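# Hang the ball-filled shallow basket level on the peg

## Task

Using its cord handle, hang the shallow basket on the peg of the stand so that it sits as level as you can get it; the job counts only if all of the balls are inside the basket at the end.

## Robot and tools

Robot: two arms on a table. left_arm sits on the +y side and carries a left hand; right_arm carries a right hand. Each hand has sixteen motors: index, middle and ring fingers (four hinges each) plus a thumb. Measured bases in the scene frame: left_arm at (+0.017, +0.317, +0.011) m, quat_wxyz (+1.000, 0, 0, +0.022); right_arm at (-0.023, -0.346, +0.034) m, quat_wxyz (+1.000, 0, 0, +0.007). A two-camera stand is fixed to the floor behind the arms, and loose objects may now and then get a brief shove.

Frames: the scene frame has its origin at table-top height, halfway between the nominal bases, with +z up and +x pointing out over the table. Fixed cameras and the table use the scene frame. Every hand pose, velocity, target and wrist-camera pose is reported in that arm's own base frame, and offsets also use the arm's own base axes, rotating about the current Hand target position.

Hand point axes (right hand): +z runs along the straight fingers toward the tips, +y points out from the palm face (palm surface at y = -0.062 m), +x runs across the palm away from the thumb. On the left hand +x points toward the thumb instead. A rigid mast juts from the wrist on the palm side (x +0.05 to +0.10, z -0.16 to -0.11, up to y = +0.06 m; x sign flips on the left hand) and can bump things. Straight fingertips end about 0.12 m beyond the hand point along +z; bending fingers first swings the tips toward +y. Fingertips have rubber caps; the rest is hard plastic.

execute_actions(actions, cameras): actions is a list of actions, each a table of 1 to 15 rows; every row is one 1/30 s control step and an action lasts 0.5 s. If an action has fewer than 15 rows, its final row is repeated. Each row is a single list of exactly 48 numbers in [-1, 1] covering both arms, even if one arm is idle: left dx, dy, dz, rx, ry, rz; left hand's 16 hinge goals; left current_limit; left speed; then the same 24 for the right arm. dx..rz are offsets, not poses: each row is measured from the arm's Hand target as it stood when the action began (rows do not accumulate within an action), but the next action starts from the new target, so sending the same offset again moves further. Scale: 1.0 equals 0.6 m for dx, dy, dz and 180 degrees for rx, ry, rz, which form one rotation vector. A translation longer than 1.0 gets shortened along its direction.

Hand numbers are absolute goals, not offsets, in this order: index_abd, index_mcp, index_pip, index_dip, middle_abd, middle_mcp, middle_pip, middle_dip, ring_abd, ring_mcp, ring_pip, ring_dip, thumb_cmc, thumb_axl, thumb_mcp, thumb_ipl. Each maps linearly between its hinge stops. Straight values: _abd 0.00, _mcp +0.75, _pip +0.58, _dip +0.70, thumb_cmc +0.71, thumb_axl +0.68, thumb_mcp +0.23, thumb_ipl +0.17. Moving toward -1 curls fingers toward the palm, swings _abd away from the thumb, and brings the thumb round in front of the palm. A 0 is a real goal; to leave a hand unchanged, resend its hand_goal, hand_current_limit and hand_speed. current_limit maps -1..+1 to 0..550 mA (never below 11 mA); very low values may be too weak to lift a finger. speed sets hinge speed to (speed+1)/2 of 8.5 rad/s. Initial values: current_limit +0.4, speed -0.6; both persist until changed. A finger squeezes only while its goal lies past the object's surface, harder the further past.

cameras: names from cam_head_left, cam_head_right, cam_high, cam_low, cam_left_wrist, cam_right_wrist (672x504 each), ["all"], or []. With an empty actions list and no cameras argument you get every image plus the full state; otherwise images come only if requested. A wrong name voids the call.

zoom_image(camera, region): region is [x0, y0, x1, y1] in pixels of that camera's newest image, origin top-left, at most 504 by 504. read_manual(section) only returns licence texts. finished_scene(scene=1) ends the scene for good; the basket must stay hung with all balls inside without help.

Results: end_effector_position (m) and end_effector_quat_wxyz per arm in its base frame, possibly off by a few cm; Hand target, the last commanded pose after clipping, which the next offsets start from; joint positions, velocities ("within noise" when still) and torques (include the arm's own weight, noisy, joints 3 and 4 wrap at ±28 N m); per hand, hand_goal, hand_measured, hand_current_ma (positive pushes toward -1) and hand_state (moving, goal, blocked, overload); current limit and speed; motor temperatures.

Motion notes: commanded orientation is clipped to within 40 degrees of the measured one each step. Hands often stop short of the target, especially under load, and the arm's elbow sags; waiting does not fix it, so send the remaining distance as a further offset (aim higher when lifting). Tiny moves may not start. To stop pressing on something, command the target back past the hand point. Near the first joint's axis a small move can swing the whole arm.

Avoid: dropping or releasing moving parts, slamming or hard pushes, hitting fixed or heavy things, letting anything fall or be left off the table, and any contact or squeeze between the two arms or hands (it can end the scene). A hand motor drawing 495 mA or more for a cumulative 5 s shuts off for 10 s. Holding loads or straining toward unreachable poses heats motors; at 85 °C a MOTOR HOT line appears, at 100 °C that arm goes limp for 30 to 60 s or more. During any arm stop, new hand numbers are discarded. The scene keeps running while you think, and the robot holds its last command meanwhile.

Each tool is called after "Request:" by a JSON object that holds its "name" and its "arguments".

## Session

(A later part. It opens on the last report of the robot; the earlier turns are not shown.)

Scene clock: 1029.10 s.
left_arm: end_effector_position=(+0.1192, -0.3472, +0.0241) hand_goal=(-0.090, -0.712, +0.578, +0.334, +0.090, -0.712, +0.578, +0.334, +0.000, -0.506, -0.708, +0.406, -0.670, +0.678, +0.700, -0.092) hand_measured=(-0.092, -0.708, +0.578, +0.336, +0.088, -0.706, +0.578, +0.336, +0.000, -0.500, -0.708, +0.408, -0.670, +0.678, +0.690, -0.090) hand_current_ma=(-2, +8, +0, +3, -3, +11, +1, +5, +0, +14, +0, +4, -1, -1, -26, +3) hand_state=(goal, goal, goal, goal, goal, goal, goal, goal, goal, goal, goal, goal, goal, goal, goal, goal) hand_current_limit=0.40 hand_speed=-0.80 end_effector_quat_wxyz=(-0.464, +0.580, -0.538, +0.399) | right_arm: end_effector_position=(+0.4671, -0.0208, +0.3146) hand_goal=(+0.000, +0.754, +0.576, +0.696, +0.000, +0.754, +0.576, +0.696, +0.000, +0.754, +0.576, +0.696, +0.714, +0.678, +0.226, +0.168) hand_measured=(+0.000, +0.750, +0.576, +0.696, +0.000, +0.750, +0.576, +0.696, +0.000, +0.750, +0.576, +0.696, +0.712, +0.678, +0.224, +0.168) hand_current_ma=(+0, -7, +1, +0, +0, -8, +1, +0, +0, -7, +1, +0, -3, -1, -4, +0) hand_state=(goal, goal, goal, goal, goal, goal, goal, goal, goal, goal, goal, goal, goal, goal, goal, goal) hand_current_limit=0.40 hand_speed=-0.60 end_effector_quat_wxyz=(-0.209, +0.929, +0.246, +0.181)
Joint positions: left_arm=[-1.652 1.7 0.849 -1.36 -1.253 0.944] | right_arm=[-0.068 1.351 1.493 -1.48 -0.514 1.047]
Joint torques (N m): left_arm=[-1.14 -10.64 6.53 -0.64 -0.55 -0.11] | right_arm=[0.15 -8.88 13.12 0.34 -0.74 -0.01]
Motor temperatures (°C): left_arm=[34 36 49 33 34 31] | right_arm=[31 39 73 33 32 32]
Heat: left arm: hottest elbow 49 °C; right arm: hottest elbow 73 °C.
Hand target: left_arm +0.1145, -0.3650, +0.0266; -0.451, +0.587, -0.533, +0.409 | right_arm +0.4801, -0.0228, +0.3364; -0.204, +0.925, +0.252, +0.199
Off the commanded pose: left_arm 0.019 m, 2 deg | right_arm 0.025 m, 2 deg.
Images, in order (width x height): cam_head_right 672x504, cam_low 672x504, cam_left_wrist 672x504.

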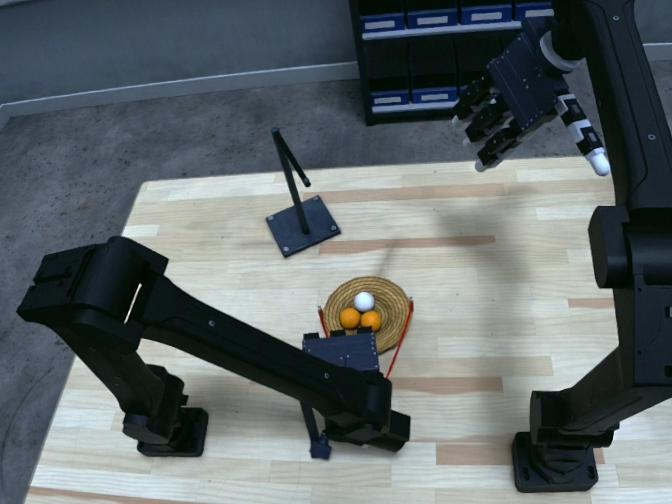

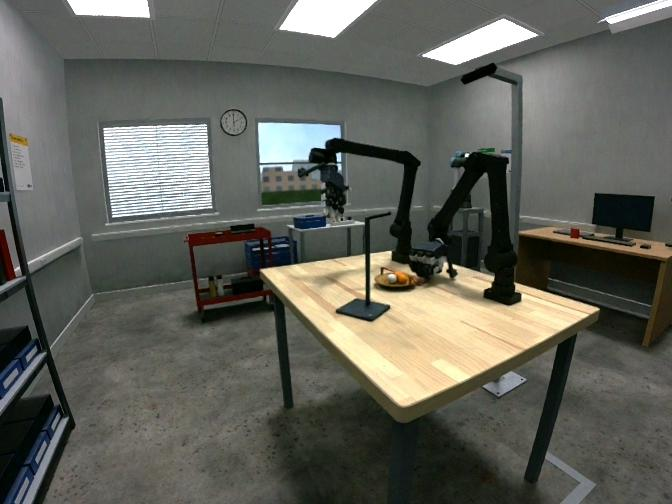

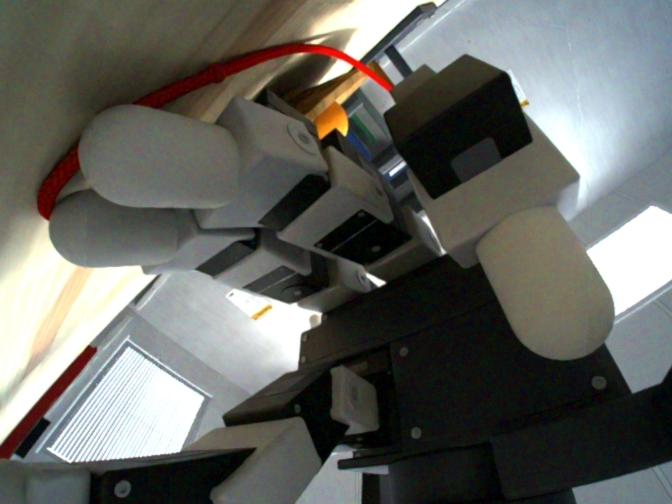

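Request:
{"name": "execute_actions", "arguments": {"actions": [[[0,0,0.1,0,0,0,-0.05,-0.65,0.577,0.5,0.05,-0.65,0.577,0.5,0,-0.507,-0.708,0.406,-0.6,0.677,0.6,0,0.4,-0.6,0,0,0,0,0,0,0,0.754,0.576,0.696,0,0.754,0.576,0.696,0,0.754,0.576,0.696,0.714,0.678,0.226,0.168,0.4,-0.6]],[[0,-0.02,0.1,-0.0842,0.0757,0.0972,0,0,0,0,0,0,0,0,0,-0.507,-0.708,0.406,-0.5,0.677,0.4,0.1,0.4,-0.5,0,0,0,0,0,0,0,0.754,0.576,0.696,0,0.754,0.576,0.696,0,0.754,0.576,0.696,0.714,0.678,0.226,0.168,0.4,-0.6]],[[-0.02,-0.03,0.08,-0.0842,0.0757,0.0972,0.15,0.5,-0.5,-0.4,-0.15,0.5,-0.5,-0.4,0,-0.6,-0.708,0.2,-0.45,0.677,0.226,0.168,0.4,-0.5,0,0,0,0,0,0,0,0.754,0.576,0.696,0,0.754,0.576,0.696,0,0.754,0.576,0.696,0.714,0.678,0.226,0.168,0.4,-0.6]],[[-0.03,-0.03,0.05,-0.0842,0.0757,0.0972,0.17,0.753,-0.737,-0.609,-0.17,0.753,-0.737,-0.609,0,-0.6,-0.708,0.2,-0.45,0.677,0.226,0.168,0.4,-0.5,0,0,0,0,0,0,0,0.754,0.576,0.696,0,0.754,0.576,0.696,0,0.754,0.576,0.696,0.714,0.678,0.226,0.168,0.4,-0.6]],[[-0.03,-0.02,0,-0.0842,0.0757,0.0972,0.17,0.753,-0.737,-0.609,-0.17,0.753,-0.737,-0.609,0,-0.6,-0.708,0.2,-0.45,0.677,0.226,0.168,0.4,-0.5,0,0,0,0,0,0,0,0.754,0.576,0.696,0,0.754,0.576,0.696,0,0.754,0.576,0.696,0.714,0.678,0.226,0.168,0.4,-0.6]]], "cameras": ["all"]}}

Scene clock: 1232.77 s.
left_arm: end_effector_position=(+0.0662, -0.4247, +0.2232) hand_goal=(+0.170, +0.754, -0.736, -0.608, -0.170, +0.754, -0.736, -0.608, +0.000, -0.600, -0.708, +0.200, -0.450, +0.678, +0.226, +0.168) hand_measured=(+0.168, +0.752, -0.730, -0.606, -0.168, +0.752, -0.728, -0.606, +0.000, -0.580, -0.692, +0.224, -0.452, +0.678, +0.224, +0.164) hand_current_ma=(-4, -3, +10, +4, +4, -3, +15, +4, +0, +54, +37, +66, -4, -1, -6, -9) hand_state=(goal, goal, goal, goal, goal, goal, goal, goal, goal, goal, goal, blocked, goal, goal, goal, goal) hand_current_limit=0.40 hand_speed=-0.50 end_effector_quat_wxyz=(-0.005, +1.000, -0.011, +0.006) | right_arm: end_effector_position=(+0.4671, -0.0208, +0.3146) hand_goal=(+0.000, +0.754, +0.576, +0.696, +0.000, +0.754, +0.576, +0.696, +0.000, +0.754, +0.576, +0.696, +0.714, +0.678, +0.226, +0.168) hand_measured=(+0.000, +0.750, +0.576, +0.696, +0.000, +0.750, +0.576, +0.696, +0.000, +0.750, +0.576, +0.696, +0.712, +0.678, +0.224, +0.168) hand_current_ma=(+0, -7, +1, +0, +0, -8, +1, +0, +0, -7, +1, +0, -3, -1, -4, +0) hand_state=(goal, goal, goal, goal, goal, goal, goal, goal, goal, goal, goal, goal, goal, goal, goal, goal) hand_current_limit=0.40 hand_speed=-0.60 end_effector_quat_wxyz=(-0.209, +0.929, +0.246, +0.181)
Joint positions: left_arm=[-1.443 1.243 1.139 -1.474 -0.013 0.149] | right_arm=[-0.068 1.351 1.493 -1.48 -0.514 1.047]
Joint torques (N m): left_arm=[-0.5 -9.82 6.78 0.84 0.02 -0.13] | right_arm=[-0.03 -8.7 13.15 0.28 -0.74 -0.01]
Motor temperatures (°C): left_arm=[34 37 48 33 34 31] | right_arm=[31 39 75 33 32 32]
Heat: left arm: hottest elbow 48 °C; right arm: hottest elbow 75 °C.
Hand target: left_arm +0.0665, -0.4251, +0.2247; +0.003, +1.000, -0.006, +0.008 | right_arm +0.4801, -0.0228, +0.3364; -0.204, +0.925, +0.252, +0.199
Off the commanded pose: left_arm 0.001 m, 1 deg | right_arm 0.025 m, 2 deg.

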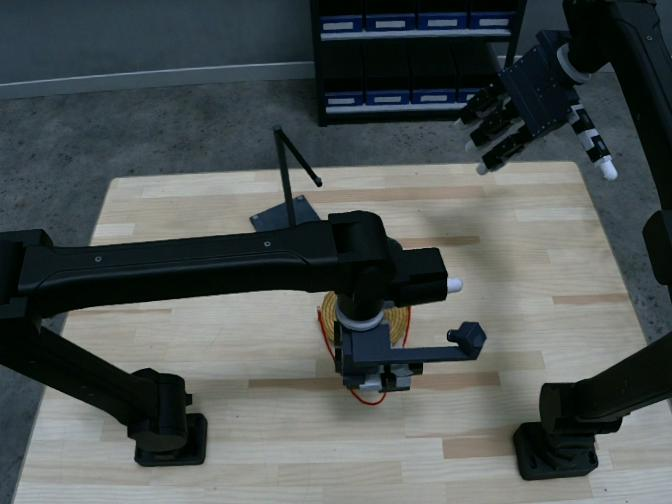

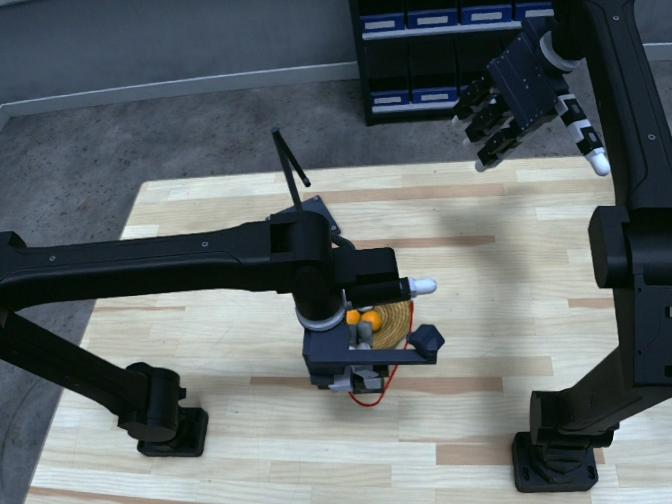

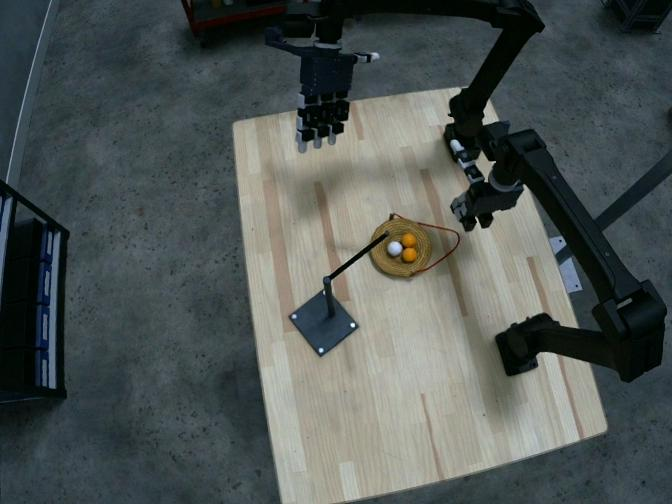

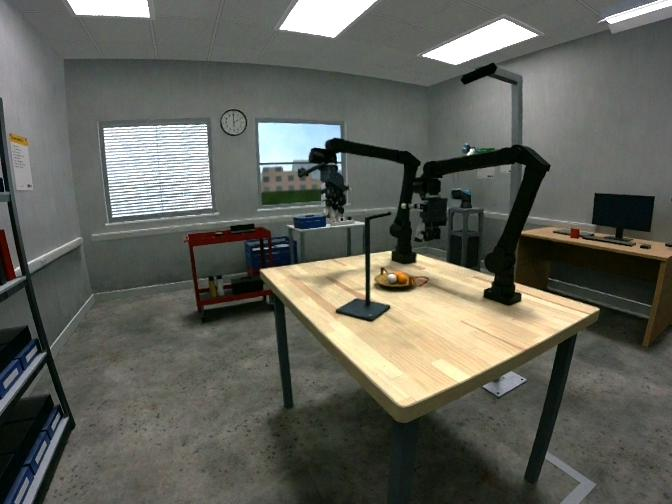

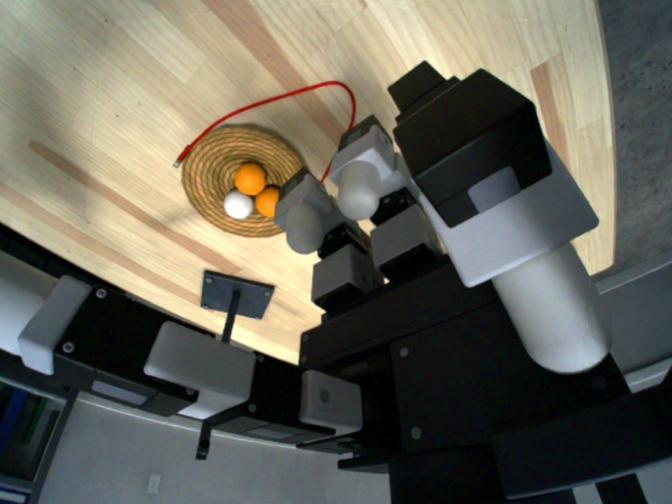

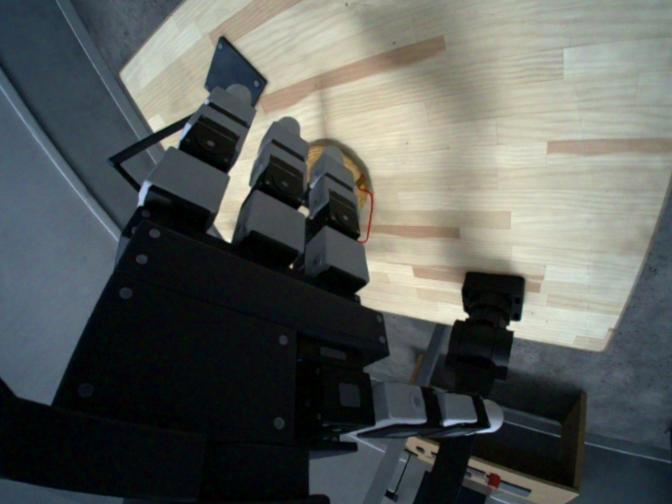

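Request:
{"name": "zoom_image", "arguments": {"camera": "cam_head_left", "region": [300, 280, 430, 420]}}

Request:
{"name": "zoom_image", "arguments": {"camera": "cam_high", "region": [370, 180, 510, 300]}}

Request:
{"name": "zoom_image", "arguments": {"camera": "cam_left_wrist", "region": [150, 40, 450, 300]}}

Scaled by 3.600 from the camera's 672x504 image, which has a finer 960x720 frame.

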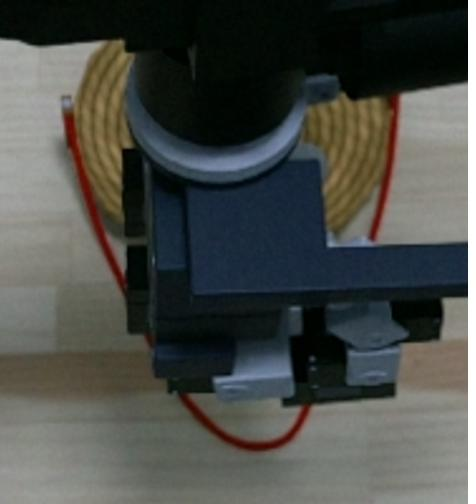

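Scaled by 3.600 from the camera's 672x504 image, which has a finer 960x720 frame.

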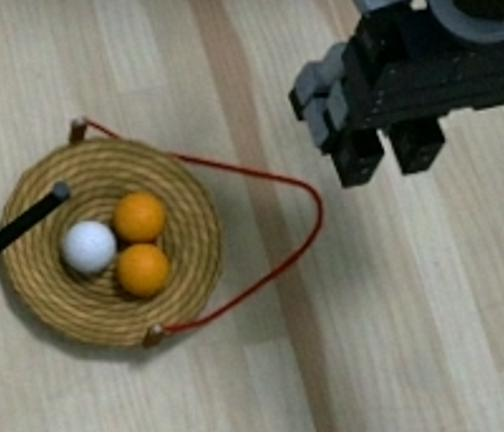

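Scaled by 1.680 from the camera's 672x504 image, which has a finer 960x720 frame.

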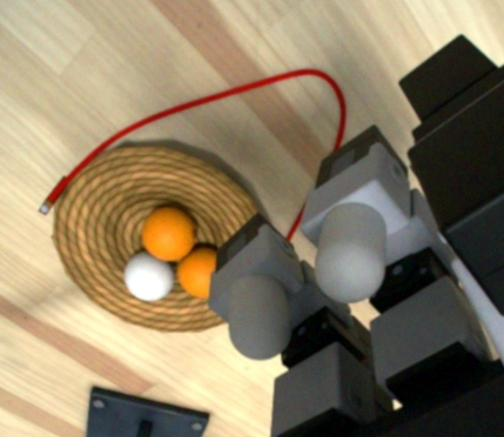

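Request:
{"name": "execute_actions", "arguments": {"actions": [[[0.033,-0.01,-0.1,0,0,0.097,0.17,0.753,-0.737,-0.609,-0.17,0.753,-0.737,-0.609,0,-0.6,-0.708,0.3,-0.45,0.677,0.226,0.168,0.4,-0.5,0,0,0,0,0,0,0,0.754,0.576,0.696,0,0.754,0.576,0.696,0,0.754,0.576,0.696,0.714,0.678,0.226,0.168,0.4,-0.6]],[[0.033,-0.011,-0.1,0,0,0.097,0.17,0.753,-0.737,-0.609,-0.17,0.753,-0.737,-0.609,0,-0.6,-0.708,0.3,-0.45,0.677,0.226,0.168,0.4,-0.5,0,0,0,0,0,0,0,0.754,0.576,0.696,0,0.754,0.576,0.696,0,0.754,0.576,0.696,0.714,0.678,0.226,0.168,0.4,-0.6]]], "cameras": ["cam_head_left", "cam_head_right", "cam_high", "cam_low", "cam_left_wrist"]}}

Request:
{"name": "zoom_image", "arguments": {"camera": "cam_left_wrist", "region": [200, 40, 450, 300]}}

Request:
{"name": "zoom_image", "arguments": {"camera": "cam_high", "region": [370, 180, 510, 300]}}

Request:
{"name": "zoom_image", "arguments": {"camera": "cam_head_left", "region": [300, 280, 430, 420]}}

Scene clock: 1275.47 s.
left_arm: end_effector_position=(+0.1085, -0.4325, +0.1016) hand_goal=(+0.170, +0.754, -0.736, -0.608, -0.170, +0.754, -0.736, -0.608, +0.000, -0.600, -0.708, +0.300, -0.450, +0.678, +0.226, +0.168) hand_measured=(+0.168, +0.752, -0.730, -0.606, -0.168, +0.754, -0.730, -0.606, +0.000, -0.586, -0.706, +0.298, -0.452, +0.678, +0.222, +0.164) hand_current_ma=(-4, -2, +10, +4, +4, -1, +13, +4, +0, +35, +3, -5, -4, -1, -7, -9) hand_state=(goal, goal, goal, goal, goal, goal, goal, goal, goal, goal, goal, goal, goal, goal, goal, goal) hand_current_limit=0.40 hand_speed=-0.50 end_effector_quat_wxyz=(-0.009, +0.956, +0.294, +0.008) | right_arm: end_effector_position=(+0.4671, -0.0208, +0.3146) hand_goal=(+0.000, +0.754, +0.576, +0.696, +0.000, +0.754, +0.576, +0.696, +0.000, +0.754, +0.576, +0.696, +0.714, +0.678, +0.226, +0.168) hand_measured=(+0.000, +0.750, +0.576, +0.696, +0.000, +0.750, +0.576, +0.696, +0.000, +0.750, +0.576, +0.696, +0.712, +0.678, +0.224, +0.168) hand_current_ma=(+0, -7, +1, +0, +0, -8, +1, +0, +0, -7, +1, +0, -3, -1, -4, +0) hand_state=(goal, goal, goal, goal, goal, goal, goal, goal, goal, goal, goal, goal, goal, goal, goal, goal) hand_current_limit=0.40 hand_speed=-0.60 end_effector_quat_wxyz=(-0.209, +0.929, +0.246, +0.181)
Joint positions: left_arm=[-1.463 1.435 0.987 -1.143 -0.012 -0.489] | right_arm=[-0.068 1.351 1.493 -1.48 -0.514 1.047]
Joint torques (N m): left_arm=[-1.32 -11.22 6.84 0.65 -0.22 -0.14] | right_arm=[-0.09 -8.88 13.14 0.27 -0.74 -0.02]
Motor temperatures (°C): left_arm=[34 37 47 33 33 31] | right_arm=[31 39 75 33 32 32]
Heat: left arm: hottest elbow 47 °C; right arm: hottest elbow 75 °C.
Hand target: left_arm +0.1061, -0.4376, +0.1046; +0.000, +0.956, +0.295, +0.008 | right_arm +0.4801, -0.0228, +0.3364; -0.204, +0.925, +0.252, +0.199
Off the commanded pose: left_arm 0.006 m, 1 deg | right_arm 0.025 m, 2 deg.
Images, in order (width x height): cam_head_left 672x504, cam_head_right 672x504, cam_high 672x504, cam_low 672x504, cam_left_wrist 672x504.

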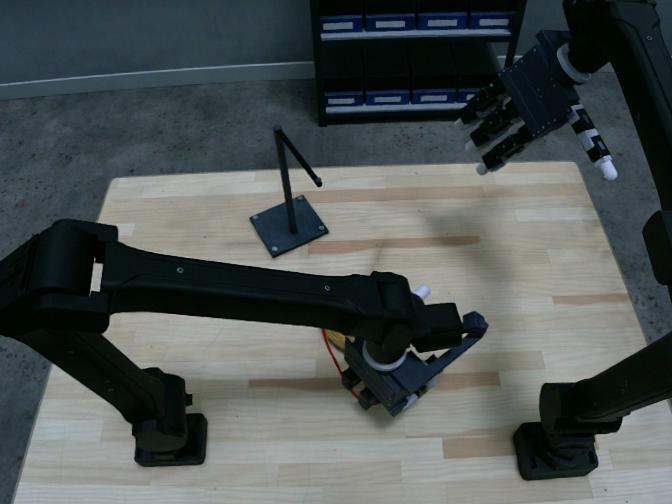

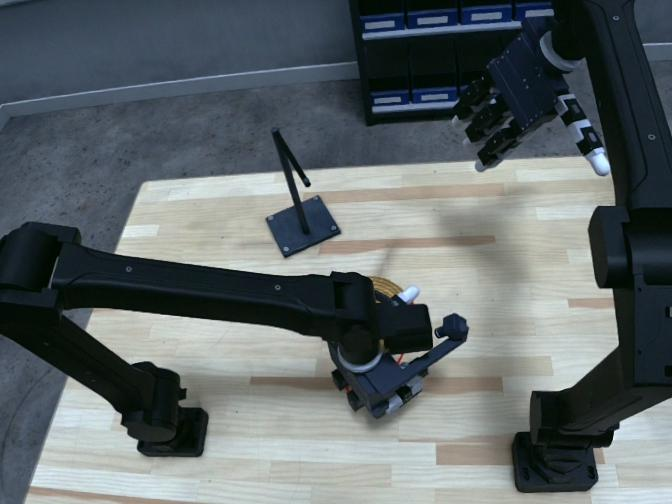

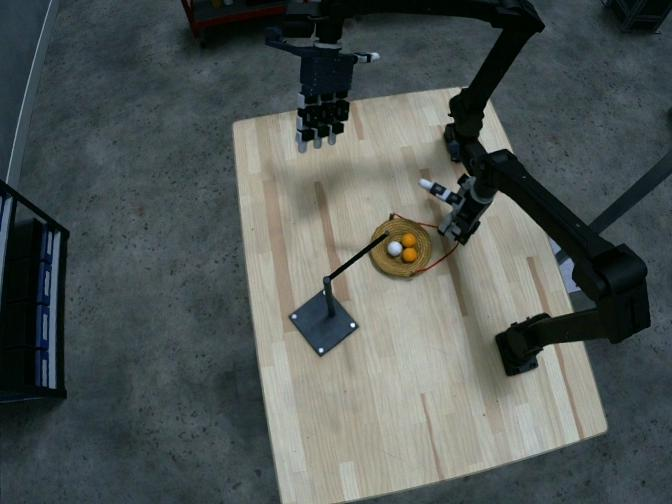

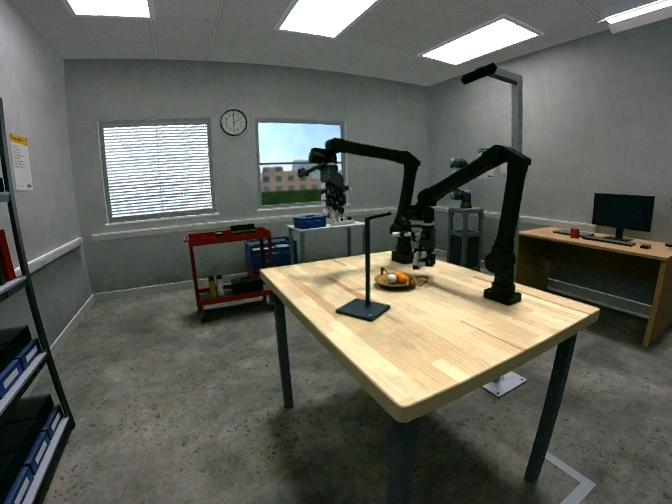

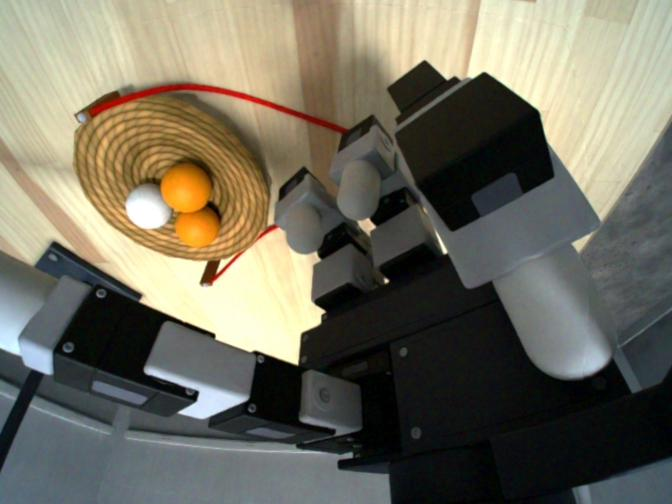

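Scaled by 1.938 from the camera's 672x504 image, which has a finer 960x720 frame.

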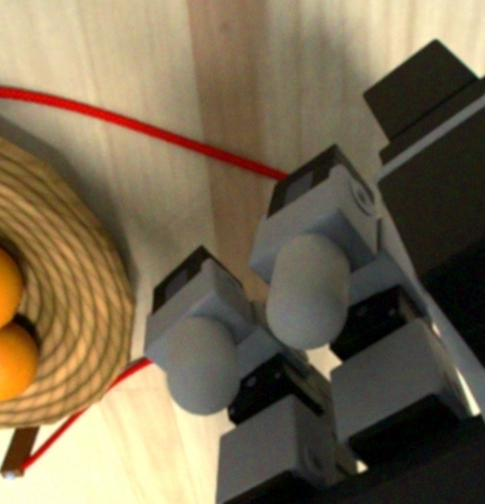

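Scaled by 3.600 from the camera's 672x504 image, which has a finer 960x720 frame.

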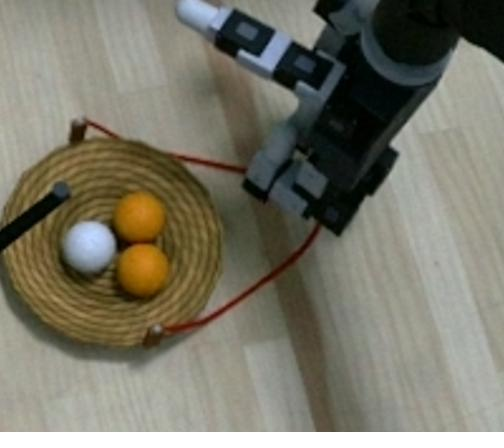

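Scaled by 3.600 from the camera's 672x504 image, which has a finer 960x720 frame.

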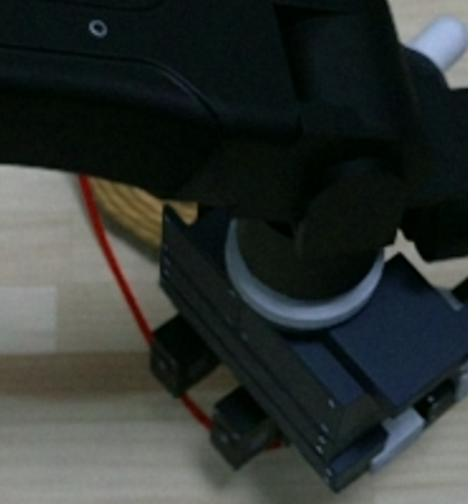

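Request:
{"name": "execute_actions", "arguments": {"actions": [[[-0.004,-0.003,-0.055,0,0,0,0.17,0.753,-0.737,-0.609,-0.17,0.753,-0.737,-0.609,0,-0.6,-0.708,0.3,-0.45,0.677,0.226,0.168,0.4,-0.5,0,0,0,0,0,0,0,0.754,0.576,0.696,0,0.754,0.576,0.696,0,0.754,0.576,0.696,0.714,0.678,0.226,0.168,0.4,-0.6]]], "cameras": ["cam_high", "cam_low", "cam_left_wrist"]}}

Request:
{"name": "zoom_image", "arguments": {"camera": "cam_left_wrist", "region": [200, 40, 450, 300]}}

Request:
{"name": "zoom_image", "arguments": {"camera": "cam_high", "region": [370, 180, 510, 300]}}

Request:
{"name": "zoom_image", "arguments": {"camera": "cam_low", "region": [370, 220, 470, 310]}}

Scene clock: 1321.73 s.
left_arm: end_effector_position=(+0.1063, -0.4378, +0.0740) hand_goal=(+0.170, +0.754, -0.736, -0.608, -0.170, +0.754, -0.736, -0.608, +0.000, -0.600, -0.708, +0.300, -0.450, +0.678, +0.226, +0.168) hand_measured=(+0.168, +0.752, -0.730, -0.606, -0.168, +0.754, -0.730, -0.606, +0.000, -0.586, -0.706, +0.298, -0.452, +0.678, +0.222, +0.164) hand_current_ma=(-4, -1, +10, +4, +4, -1, +13, +4, +0, +35, +3, -5, -4, -1, -7, -9) hand_state=(goal, goal, goal, goal, goal, goal, goal, goal, goal, goal, goal, goal, goal, goal, goal, goal) hand_current_limit=0.40 hand_speed=-0.50 end_effector_quat_wxyz=(-0.002, +0.956, +0.294, +0.007) | right_arm: end_effector_position=(+0.4671, -0.0208, +0.3146) hand_goal=(+0.000, +0.754, +0.576, +0.696, +0.000, +0.754, +0.576, +0.696, +0.000, +0.754, +0.576, +0.696, +0.714, +0.678, +0.226, +0.168) hand_measured=(+0.000, +0.750, +0.576, +0.696, +0.000, +0.750, +0.576, +0.696, +0.000, +0.750, +0.576, +0.696, +0.712, +0.678, +0.224, +0.168) hand_current_ma=(+0, -7, +1, +0, +0, -8, +1, +0, +0, -7, +1, +0, -3, -1, -4, +0) hand_state=(goal, goal, goal, goal, goal, goal, goal, goal, goal, goal, goal, goal, goal, goal, goal, goal) hand_current_limit=0.40 hand_speed=-0.60 end_effector_quat_wxyz=(-0.209, +0.929, +0.246, +0.181)
Joint positions: left_arm=[-1.471 1.478 0.949 -1.049 -0.013 -0.498] | right_arm=[-0.068 1.351 1.493 -1.48 -0.514 1.047]
Joint torques (N m): left_arm=[-1.14 -11.34 6 0.77 -0.23 -0.15] | right_arm=[-0.03 -8.94 13.18 0.31 -0.75 -0.01]
Motor temperatures (°C): left_arm=[34 37 47 33 33 31] | right_arm=[31 39 76 33 32 32]
Heat: left arm: hottest elbow 47 °C; right arm: hottest elbow 76 °C.
Hand target: left_arm +0.1037, -0.4394, +0.0716; +0.000, +0.956, +0.295, +0.008 | right_arm +0.4801, -0.0228, +0.3364; -0.204, +0.925, +0.252, +0.199
Off the commanded pose: left_arm 0.004 m, 0 deg | right_arm 0.025 m, 2 deg.
Images, in order (width x height): cam_high 672x504, cam_low 672x504, cam_left_wrist 672x504.

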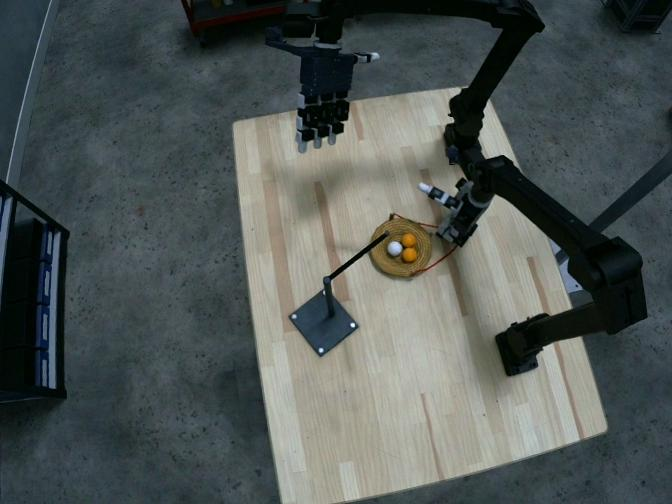

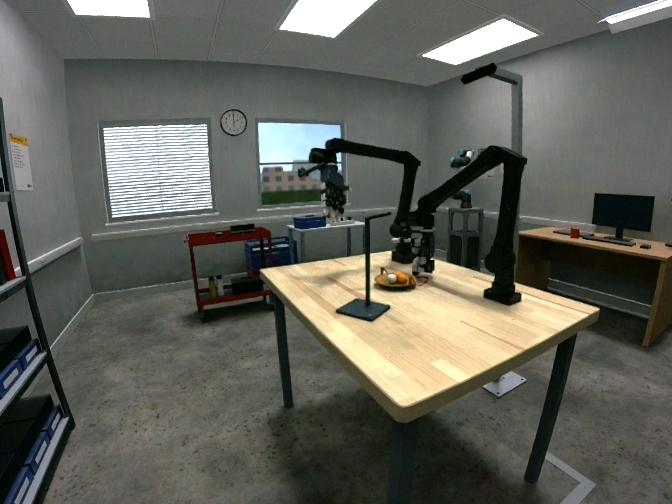

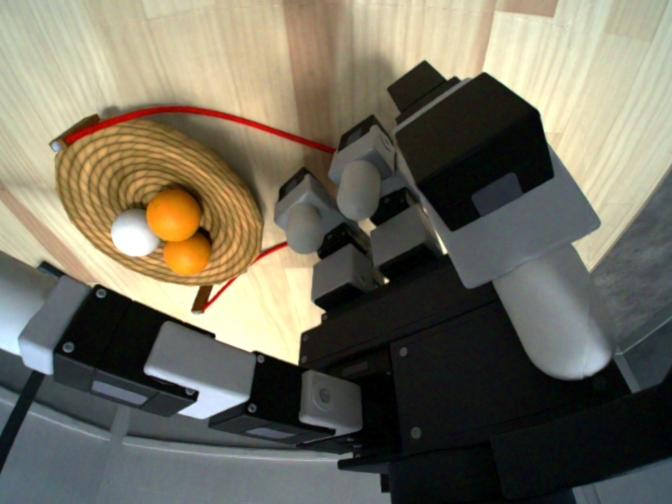

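Scaled by 1.938 from the camera's 672x504 image, which has a finer 960x720 frame.

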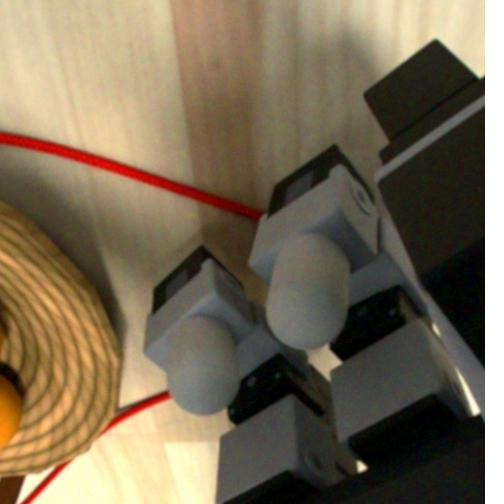

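Scaled by 3.600 from the camera's 672x504 image, which has a finer 960x720 frame.

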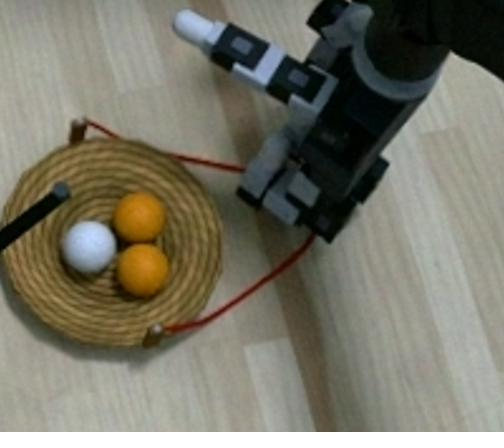

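Scaled by 5.040 from the camera's 672x504 image, which has a finer 960x720 frame.

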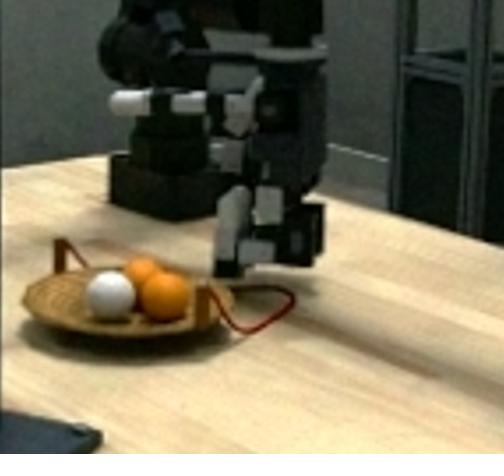

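Request:
{"name": "execute_actions", "arguments": {"actions": [[[0,0,-0.016,0,0,0,0.17,0.753,-0.737,-0.609,-0.17,0.753,-0.737,-0.609,0,-0.6,-0.708,0.3,-0.45,0.677,0.226,0.168,0.4,-0.5,0,0,0,0,0,0,0,0.754,0.576,0.696,0,0.754,0.576,0.696,0,0.754,0.576,0.696,0.714,0.678,0.226,0.168,0.4,-0.6]]], "cameras": ["cam_high", "cam_low", "cam_left_wrist"]}}

Request:
{"name": "zoom_image", "arguments": {"camera": "cam_left_wrist", "region": [230, 90, 430, 290]}}

Request:
{"name": "zoom_image", "arguments": {"camera": "cam_low", "region": [370, 220, 470, 310]}}

Scene clock: 1333.93 s.
left_arm: end_effector_position=(+0.1065, -0.4393, +0.0676) hand_goal=(+0.170, +0.754, -0.736, -0.608, -0.170, +0.754, -0.736, -0.608, +0.000, -0.600, -0.708, +0.300, -0.450, +0.678, +0.226, +0.168) hand_measured=(+0.168, +0.752, -0.730, -0.606, -0.168, +0.754, -0.730, -0.606, +0.000, -0.586, -0.706, +0.298, -0.452, +0.678, +0.222, +0.164) hand_current_ma=(-4, -1, +10, +4, +4, -1, +13, +4, +0, +35, +3, -5, -4, -1, -7, -9) hand_state=(goal, goal, goal, goal, goal, goal, goal, goal, goal, goal, goal, goal, goal, goal, goal, goal) hand_current_limit=0.40 hand_speed=-0.50 end_effector_quat_wxyz=(+0.002, +0.956, +0.294, +0.006) | right_arm: end_effector_position=(+0.4671, -0.0208, +0.3146) hand_goal=(+0.000, +0.754, +0.576, +0.696, +0.000, +0.754, +0.576, +0.696, +0.000, +0.754, +0.576, +0.696, +0.714, +0.678, +0.226, +0.168) hand_measured=(+0.000, +0.750, +0.576, +0.696, +0.000, +0.750, +0.576, +0.696, +0.000, +0.750, +0.576, +0.696, +0.712, +0.678, +0.224, +0.168) hand_current_ma=(+0, -7, +1, +0, +0, -8, +1, +0, +0, -7, +1, +0, -3, -1, -4, +0) hand_state=(goal, goal, goal, goal, goal, goal, goal, goal, goal, goal, goal, goal, goal, goal, goal, goal) hand_current_limit=0.40 hand_speed=-0.60 end_effector_quat_wxyz=(-0.209, +0.929, +0.246, +0.181)
Joint positions: left_arm=[-1.471 1.487 0.938 -1.021 -0.013 -0.498] | right_arm=[-0.068 1.351 1.493 -1.48 -0.514 1.047]
Joint torques (N m): left_arm=[-1.14 -10.52 5.65 0.84 -0.23 -0.11] | right_arm=[0.15 -9.11 13.12 0.28 -0.75 -0.03]
Motor temperatures (°C): left_arm=[34 36 47 33 33 31] | right_arm=[31 39 76 33 32 32]
Heat: left arm: hottest elbow 47 °C; right arm: hottest elbow 76 °C.
Hand target: left_arm +0.1037, -0.4394, +0.0620; +0.000, +0.956, +0.295, +0.008 | right_arm +0.4801, -0.0228, +0.3364; -0.204, +0.925, +0.252, +0.199
Off the commanded pose: left_arm 0.006 m, 0 deg | right_arm 0.025 m, 2 deg.
Images, in order (width x height): cam_high 672x504, cam_low 672x504, cam_left_wrist 672x504.

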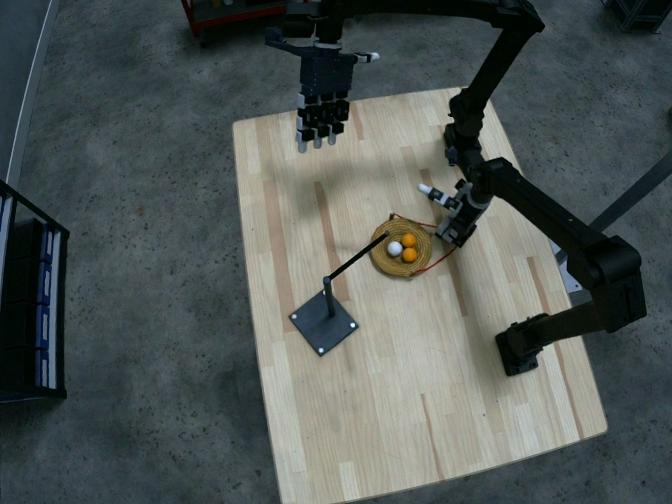

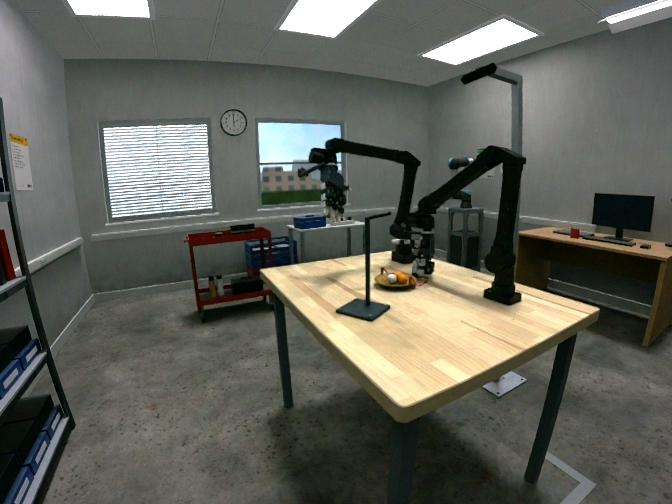

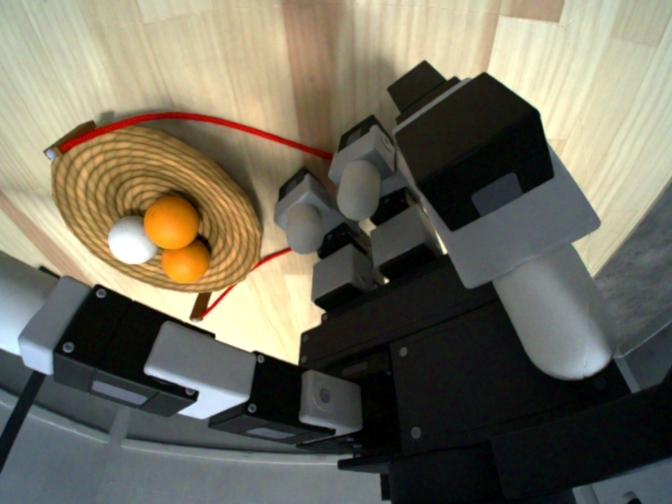

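Scaled by 2.520 from the camera's 672x504 image, which has a finer 960x720 frame.

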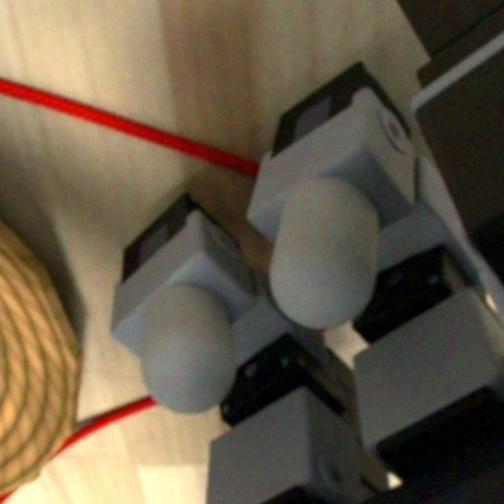

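Scaled by 5.040 from the camera's 672x504 image, which has a finer 960x720 frame.

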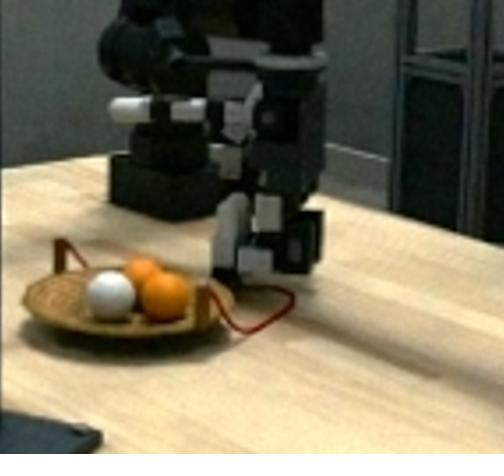

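Request:
{"name": "execute_actions", "arguments": {"actions": [[[-0.01,-0.006,0,0,0,0,0.19,0.753,-0.737,-0.609,-0.22,0.753,-0.737,-0.609,0,-0.6,-0.708,0.3,-0.45,0.677,0.226,0.168,0.4,-0.5,0,0,0,0,0,0,0,0.754,0.576,0.696,0,0.754,0.576,0.696,0,0.754,0.576,0.696,0.714,0.678,0.226,0.168,0.4,-0.6]],[[0,0,-0.012,0,0,0,0.19,0.753,-0.737,-0.609,-0.22,0.753,-0.737,-0.609,0,-0.6,-0.708,0.3,-0.45,0.677,0.226,0.168,0.4,-0.5,0,0,0,0,0,0,0,0.754,0.576,0.696,0,0.754,0.576,0.696,0,0.754,0.576,0.696,0.714,0.678,0.226,0.168,0.4,-0.6]]], "cameras": ["cam_high", "cam_low", "cam_left_wrist"]}}

Request:
{"name": "zoom_image", "arguments": {"camera": "cam_left_wrist", "region": [230, 90, 430, 290]}}

Request:
{"name": "zoom_image", "arguments": {"camera": "cam_low", "region": [370, 220, 470, 310]}}

Scene clock: 1344.47 s.
left_arm: end_effector_position=(+0.1004, -0.4436, +0.0609) hand_goal=(+0.190, +0.754, -0.736, -0.608, -0.220, +0.754, -0.736, -0.608, +0.000, -0.600, -0.708, +0.300, -0.450, +0.678, +0.226, +0.168) hand_measured=(+0.186, +0.752, -0.730, -0.606, -0.216, +0.754, -0.730, -0.606, +0.000, -0.586, -0.706, +0.298, -0.452, +0.678, +0.222, +0.164) hand_current_ma=(-5, -1, +10, +4, +5, -1, +13, +4, +0, +35, +3, -5, -4, -1, -7, -9) hand_state=(goal, goal, goal, goal, goal, goal, goal, goal, goal, goal, goal, goal, goal, goal, goal, goal) hand_current_limit=0.40 hand_speed=-0.50 end_effector_quat_wxyz=(+0.002, +0.956, +0.294, +0.007) | right_arm: end_effector_position=(+0.4671, -0.0208, +0.3146) hand_goal=(+0.000, +0.754, +0.576, +0.696, +0.000, +0.754, +0.576, +0.696, +0.000, +0.754, +0.576, +0.696, +0.714, +0.678, +0.226, +0.168) hand_measured=(+0.000, +0.750, +0.576, +0.696, +0.000, +0.750, +0.576, +0.696, +0.000, +0.750, +0.576, +0.696, +0.712, +0.678, +0.224, +0.168) hand_current_ma=(+0, -7, +1, +0, +0, -8, +1, +0, +0, -7, +1, +0, -3, -1, -4, +0) hand_state=(goal, goal, goal, goal, goal, goal, goal, goal, goal, goal, goal, goal, goal, goal, goal, goal) hand_current_limit=0.40 hand_speed=-0.60 end_effector_quat_wxyz=(-0.209, +0.929, +0.246, +0.181)
Joint positions: left_arm=[-1.488 1.506 0.938 -1.001 -0.014 -0.514] | right_arm=[-0.068 1.351 1.493 -1.48 -0.514 1.047]
Joint torques (N m): left_arm=[-1.38 -10.93 5.55 0.76 -0.19 -0.16] | right_arm=[0.09 -9.05 13.18 0.28 -0.74 -0.01]
Motor temperatures (°C): left_arm=[34 36 47 33 33 31] | right_arm=[31 39 76 33 32 32]
Heat: left arm: hottest elbow 47 °C; right arm: hottest elbow 76 °C.
Hand target: left_arm +0.0977, -0.4430, +0.0548; +0.000, +0.956, +0.295, +0.008 | right_arm +0.4801, -0.0228, +0.3364; -0.204, +0.925, +0.252, +0.199
Off the commanded pose: left_arm 0.007 m, 0 deg | right_arm 0.025 m, 2 deg.
Images, in order (width x height): cam_high 672x504, cam_low 672x504, cam_left_wrist 672x504.

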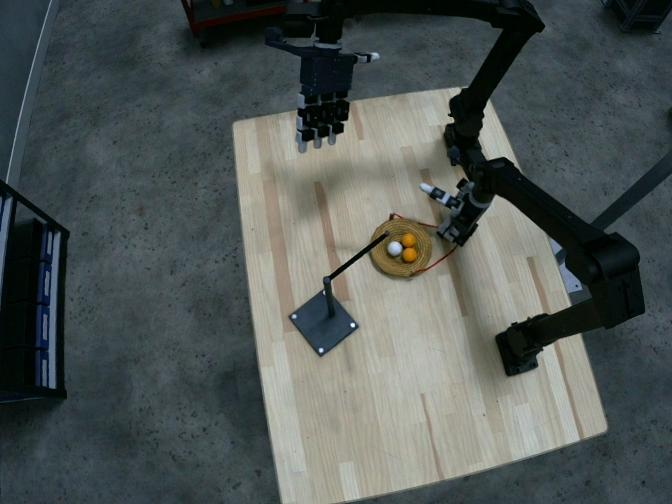

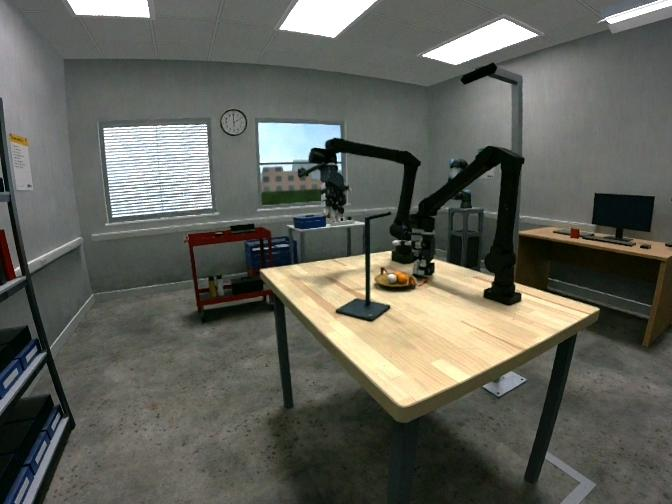

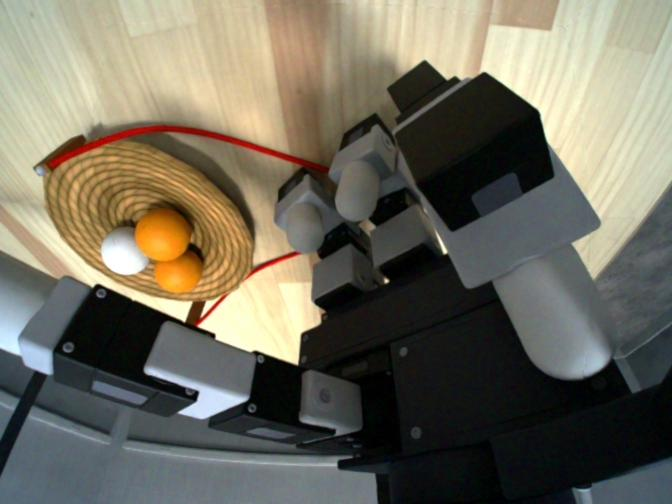

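Scaled by 2.520 from the camera's 672x504 image, which has a finer 960x720 frame.

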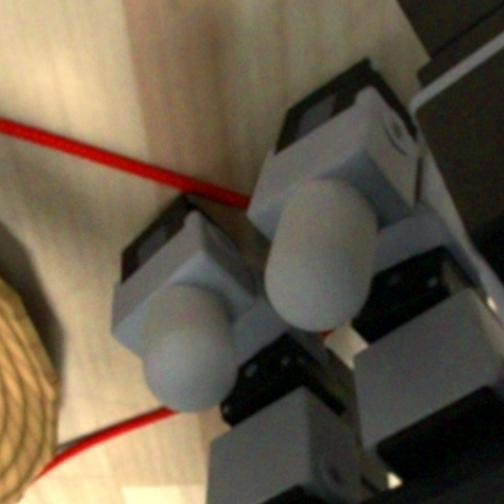

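Scaled by 5.040 from the camera's 672x504 image, which has a finer 960x720 frame.

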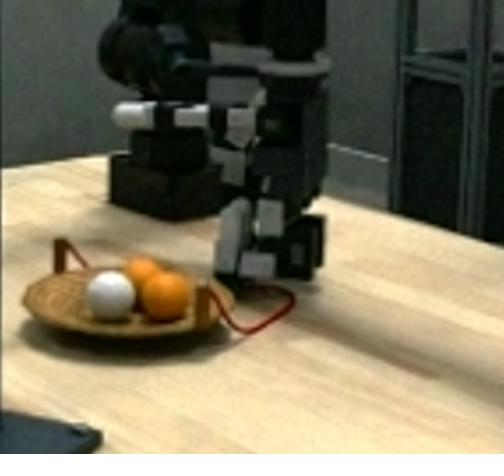

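Request:
{"name": "execute_actions", "arguments": {"actions": [[[0,0,-0.006,0,0,0,0.05,0.753,-0.737,-0.609,-0.05,0.753,-0.737,-0.609,0,-0.6,-0.708,0.3,-0.45,0.677,0.226,0.168,0.4,-0.6,0,0,0,0,0,0,0,0.754,0.576,0.696,0,0.754,0.576,0.696,0,0.754,0.576,0.696,0.714,0.678,0.226,0.168,0.4,-0.6]],[[0,0,0,0,0,0,-0.1,0.753,-0.737,-0.609,0.1,0.753,-0.737,-0.609,0,-0.6,-0.708,0.3,-0.45,0.677,0.226,0.168,0.4,-0.7,0,0,0,0,0,0,0,0.754,0.576,0.696,0,0.754,0.576,0.696,0,0.754,0.576,0.696,0.714,0.678,0.226,0.168,0.4,-0.6]]], "cameras": ["cam_left_wrist"]}}

Request:
{"name": "zoom_image", "arguments": {"camera": "cam_left_wrist", "region": [230, 90, 430, 290]}}

Scene clock: 1364.33 s.
left_arm: end_effector_position=(+0.1004, -0.4440, +0.0576) hand_goal=(-0.100, +0.754, -0.736, -0.608, +0.100, +0.754, -0.736, -0.608, +0.000, -0.600, -0.708, +0.300, -0.450, +0.678, +0.226, +0.168) hand_measured=(-0.096, +0.752, -0.730, -0.606, +0.088, +0.750, -0.740, -0.606, +0.000, -0.586, -0.706, +0.298, -0.452, +0.678, +0.222, +0.164) hand_current_ma=(+4, -1, +10, +4, -21, -5, -5, +4, +0, +35, +3, -5, -4, -1, -7, -9) hand_state=(goal, goal, goal, goal, goal, goal, goal, goal, goal, goal, goal, goal, goal, goal, goal, goal) hand_current_limit=0.40 hand_speed=-0.70 end_effector_quat_wxyz=(+0.003, +0.956, +0.294, +0.006) | right_arm: end_effector_position=(+0.4671, -0.0208, +0.3146) hand_goal=(+0.000, +0.754, +0.576, +0.696, +0.000, +0.754, +0.576, +0.696, +0.000, +0.754, +0.576, +0.696, +0.714, +0.678, +0.226, +0.168) hand_measured=(+0.000, +0.750, +0.576, +0.696, +0.000, +0.750, +0.576, +0.696, +0.000, +0.750, +0.576, +0.696, +0.712, +0.678, +0.224, +0.168) hand_current_ma=(+0, -7, +1, +0, +0, -8, +1, +0, +0, -7, +1, +0, -3, -1, -4, +0) hand_state=(goal, goal, goal, goal, goal, goal, goal, goal, goal, goal, goal, goal, goal, goal, goal, goal) hand_current_limit=0.40 hand_speed=-0.60 end_effector_quat_wxyz=(-0.209, +0.929, +0.246, +0.181)
Joint positions: left_arm=[-1.488 1.511 0.933 -0.989 -0.014 -0.514] | right_arm=[-0.068 1.351 1.493 -1.48 -0.514 1.047]
Joint torques (N m): left_arm=[-1.38 -10.7 5.61 0.66 -0.2 -0.14] | right_arm=[0.21 -8.94 13.12 0.25 -0.73 -0.02]
Motor temperatures (°C): left_arm=[34 36 46 33 33 31] | right_arm=[31 39 76 33 32 32]
Heat: left arm: hottest elbow 46 °C; right arm: hottest elbow 76 °C.
Hand target: left_arm +0.0978, -0.4431, +0.0512; +0.000, +0.956, +0.295, +0.008 | right_arm +0.4801, -0.0228, +0.3364; -0.204, +0.925, +0.252, +0.199
Off the commanded pose: left_arm 0.007 m, 0 deg | right_arm 0.025 m, 2 deg.
Images, in order (width x height): cam_left_wrist 672x504.

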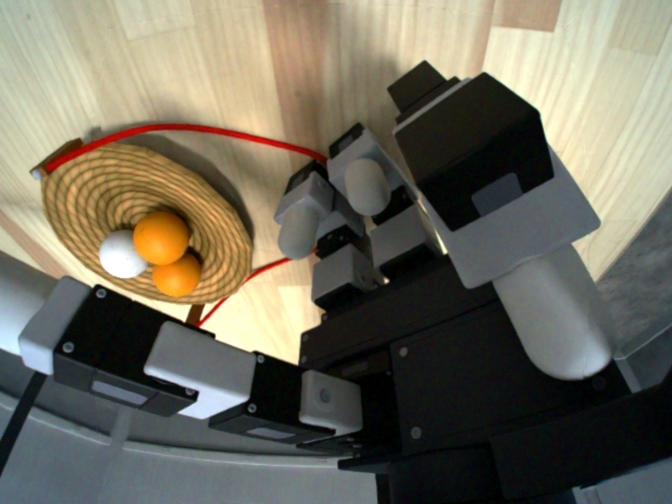

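Scaled by 2.520 from the camera's 672x504 image, which has a finer 960x720 frame.

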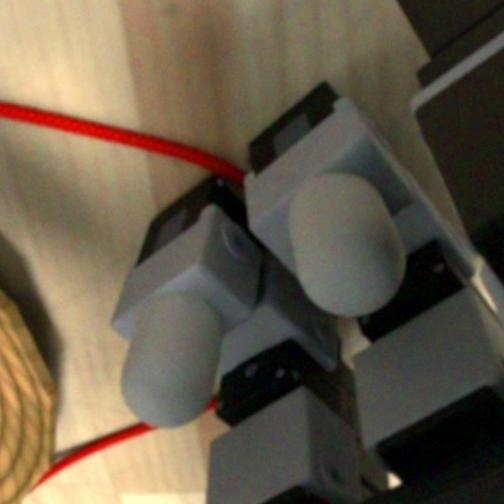

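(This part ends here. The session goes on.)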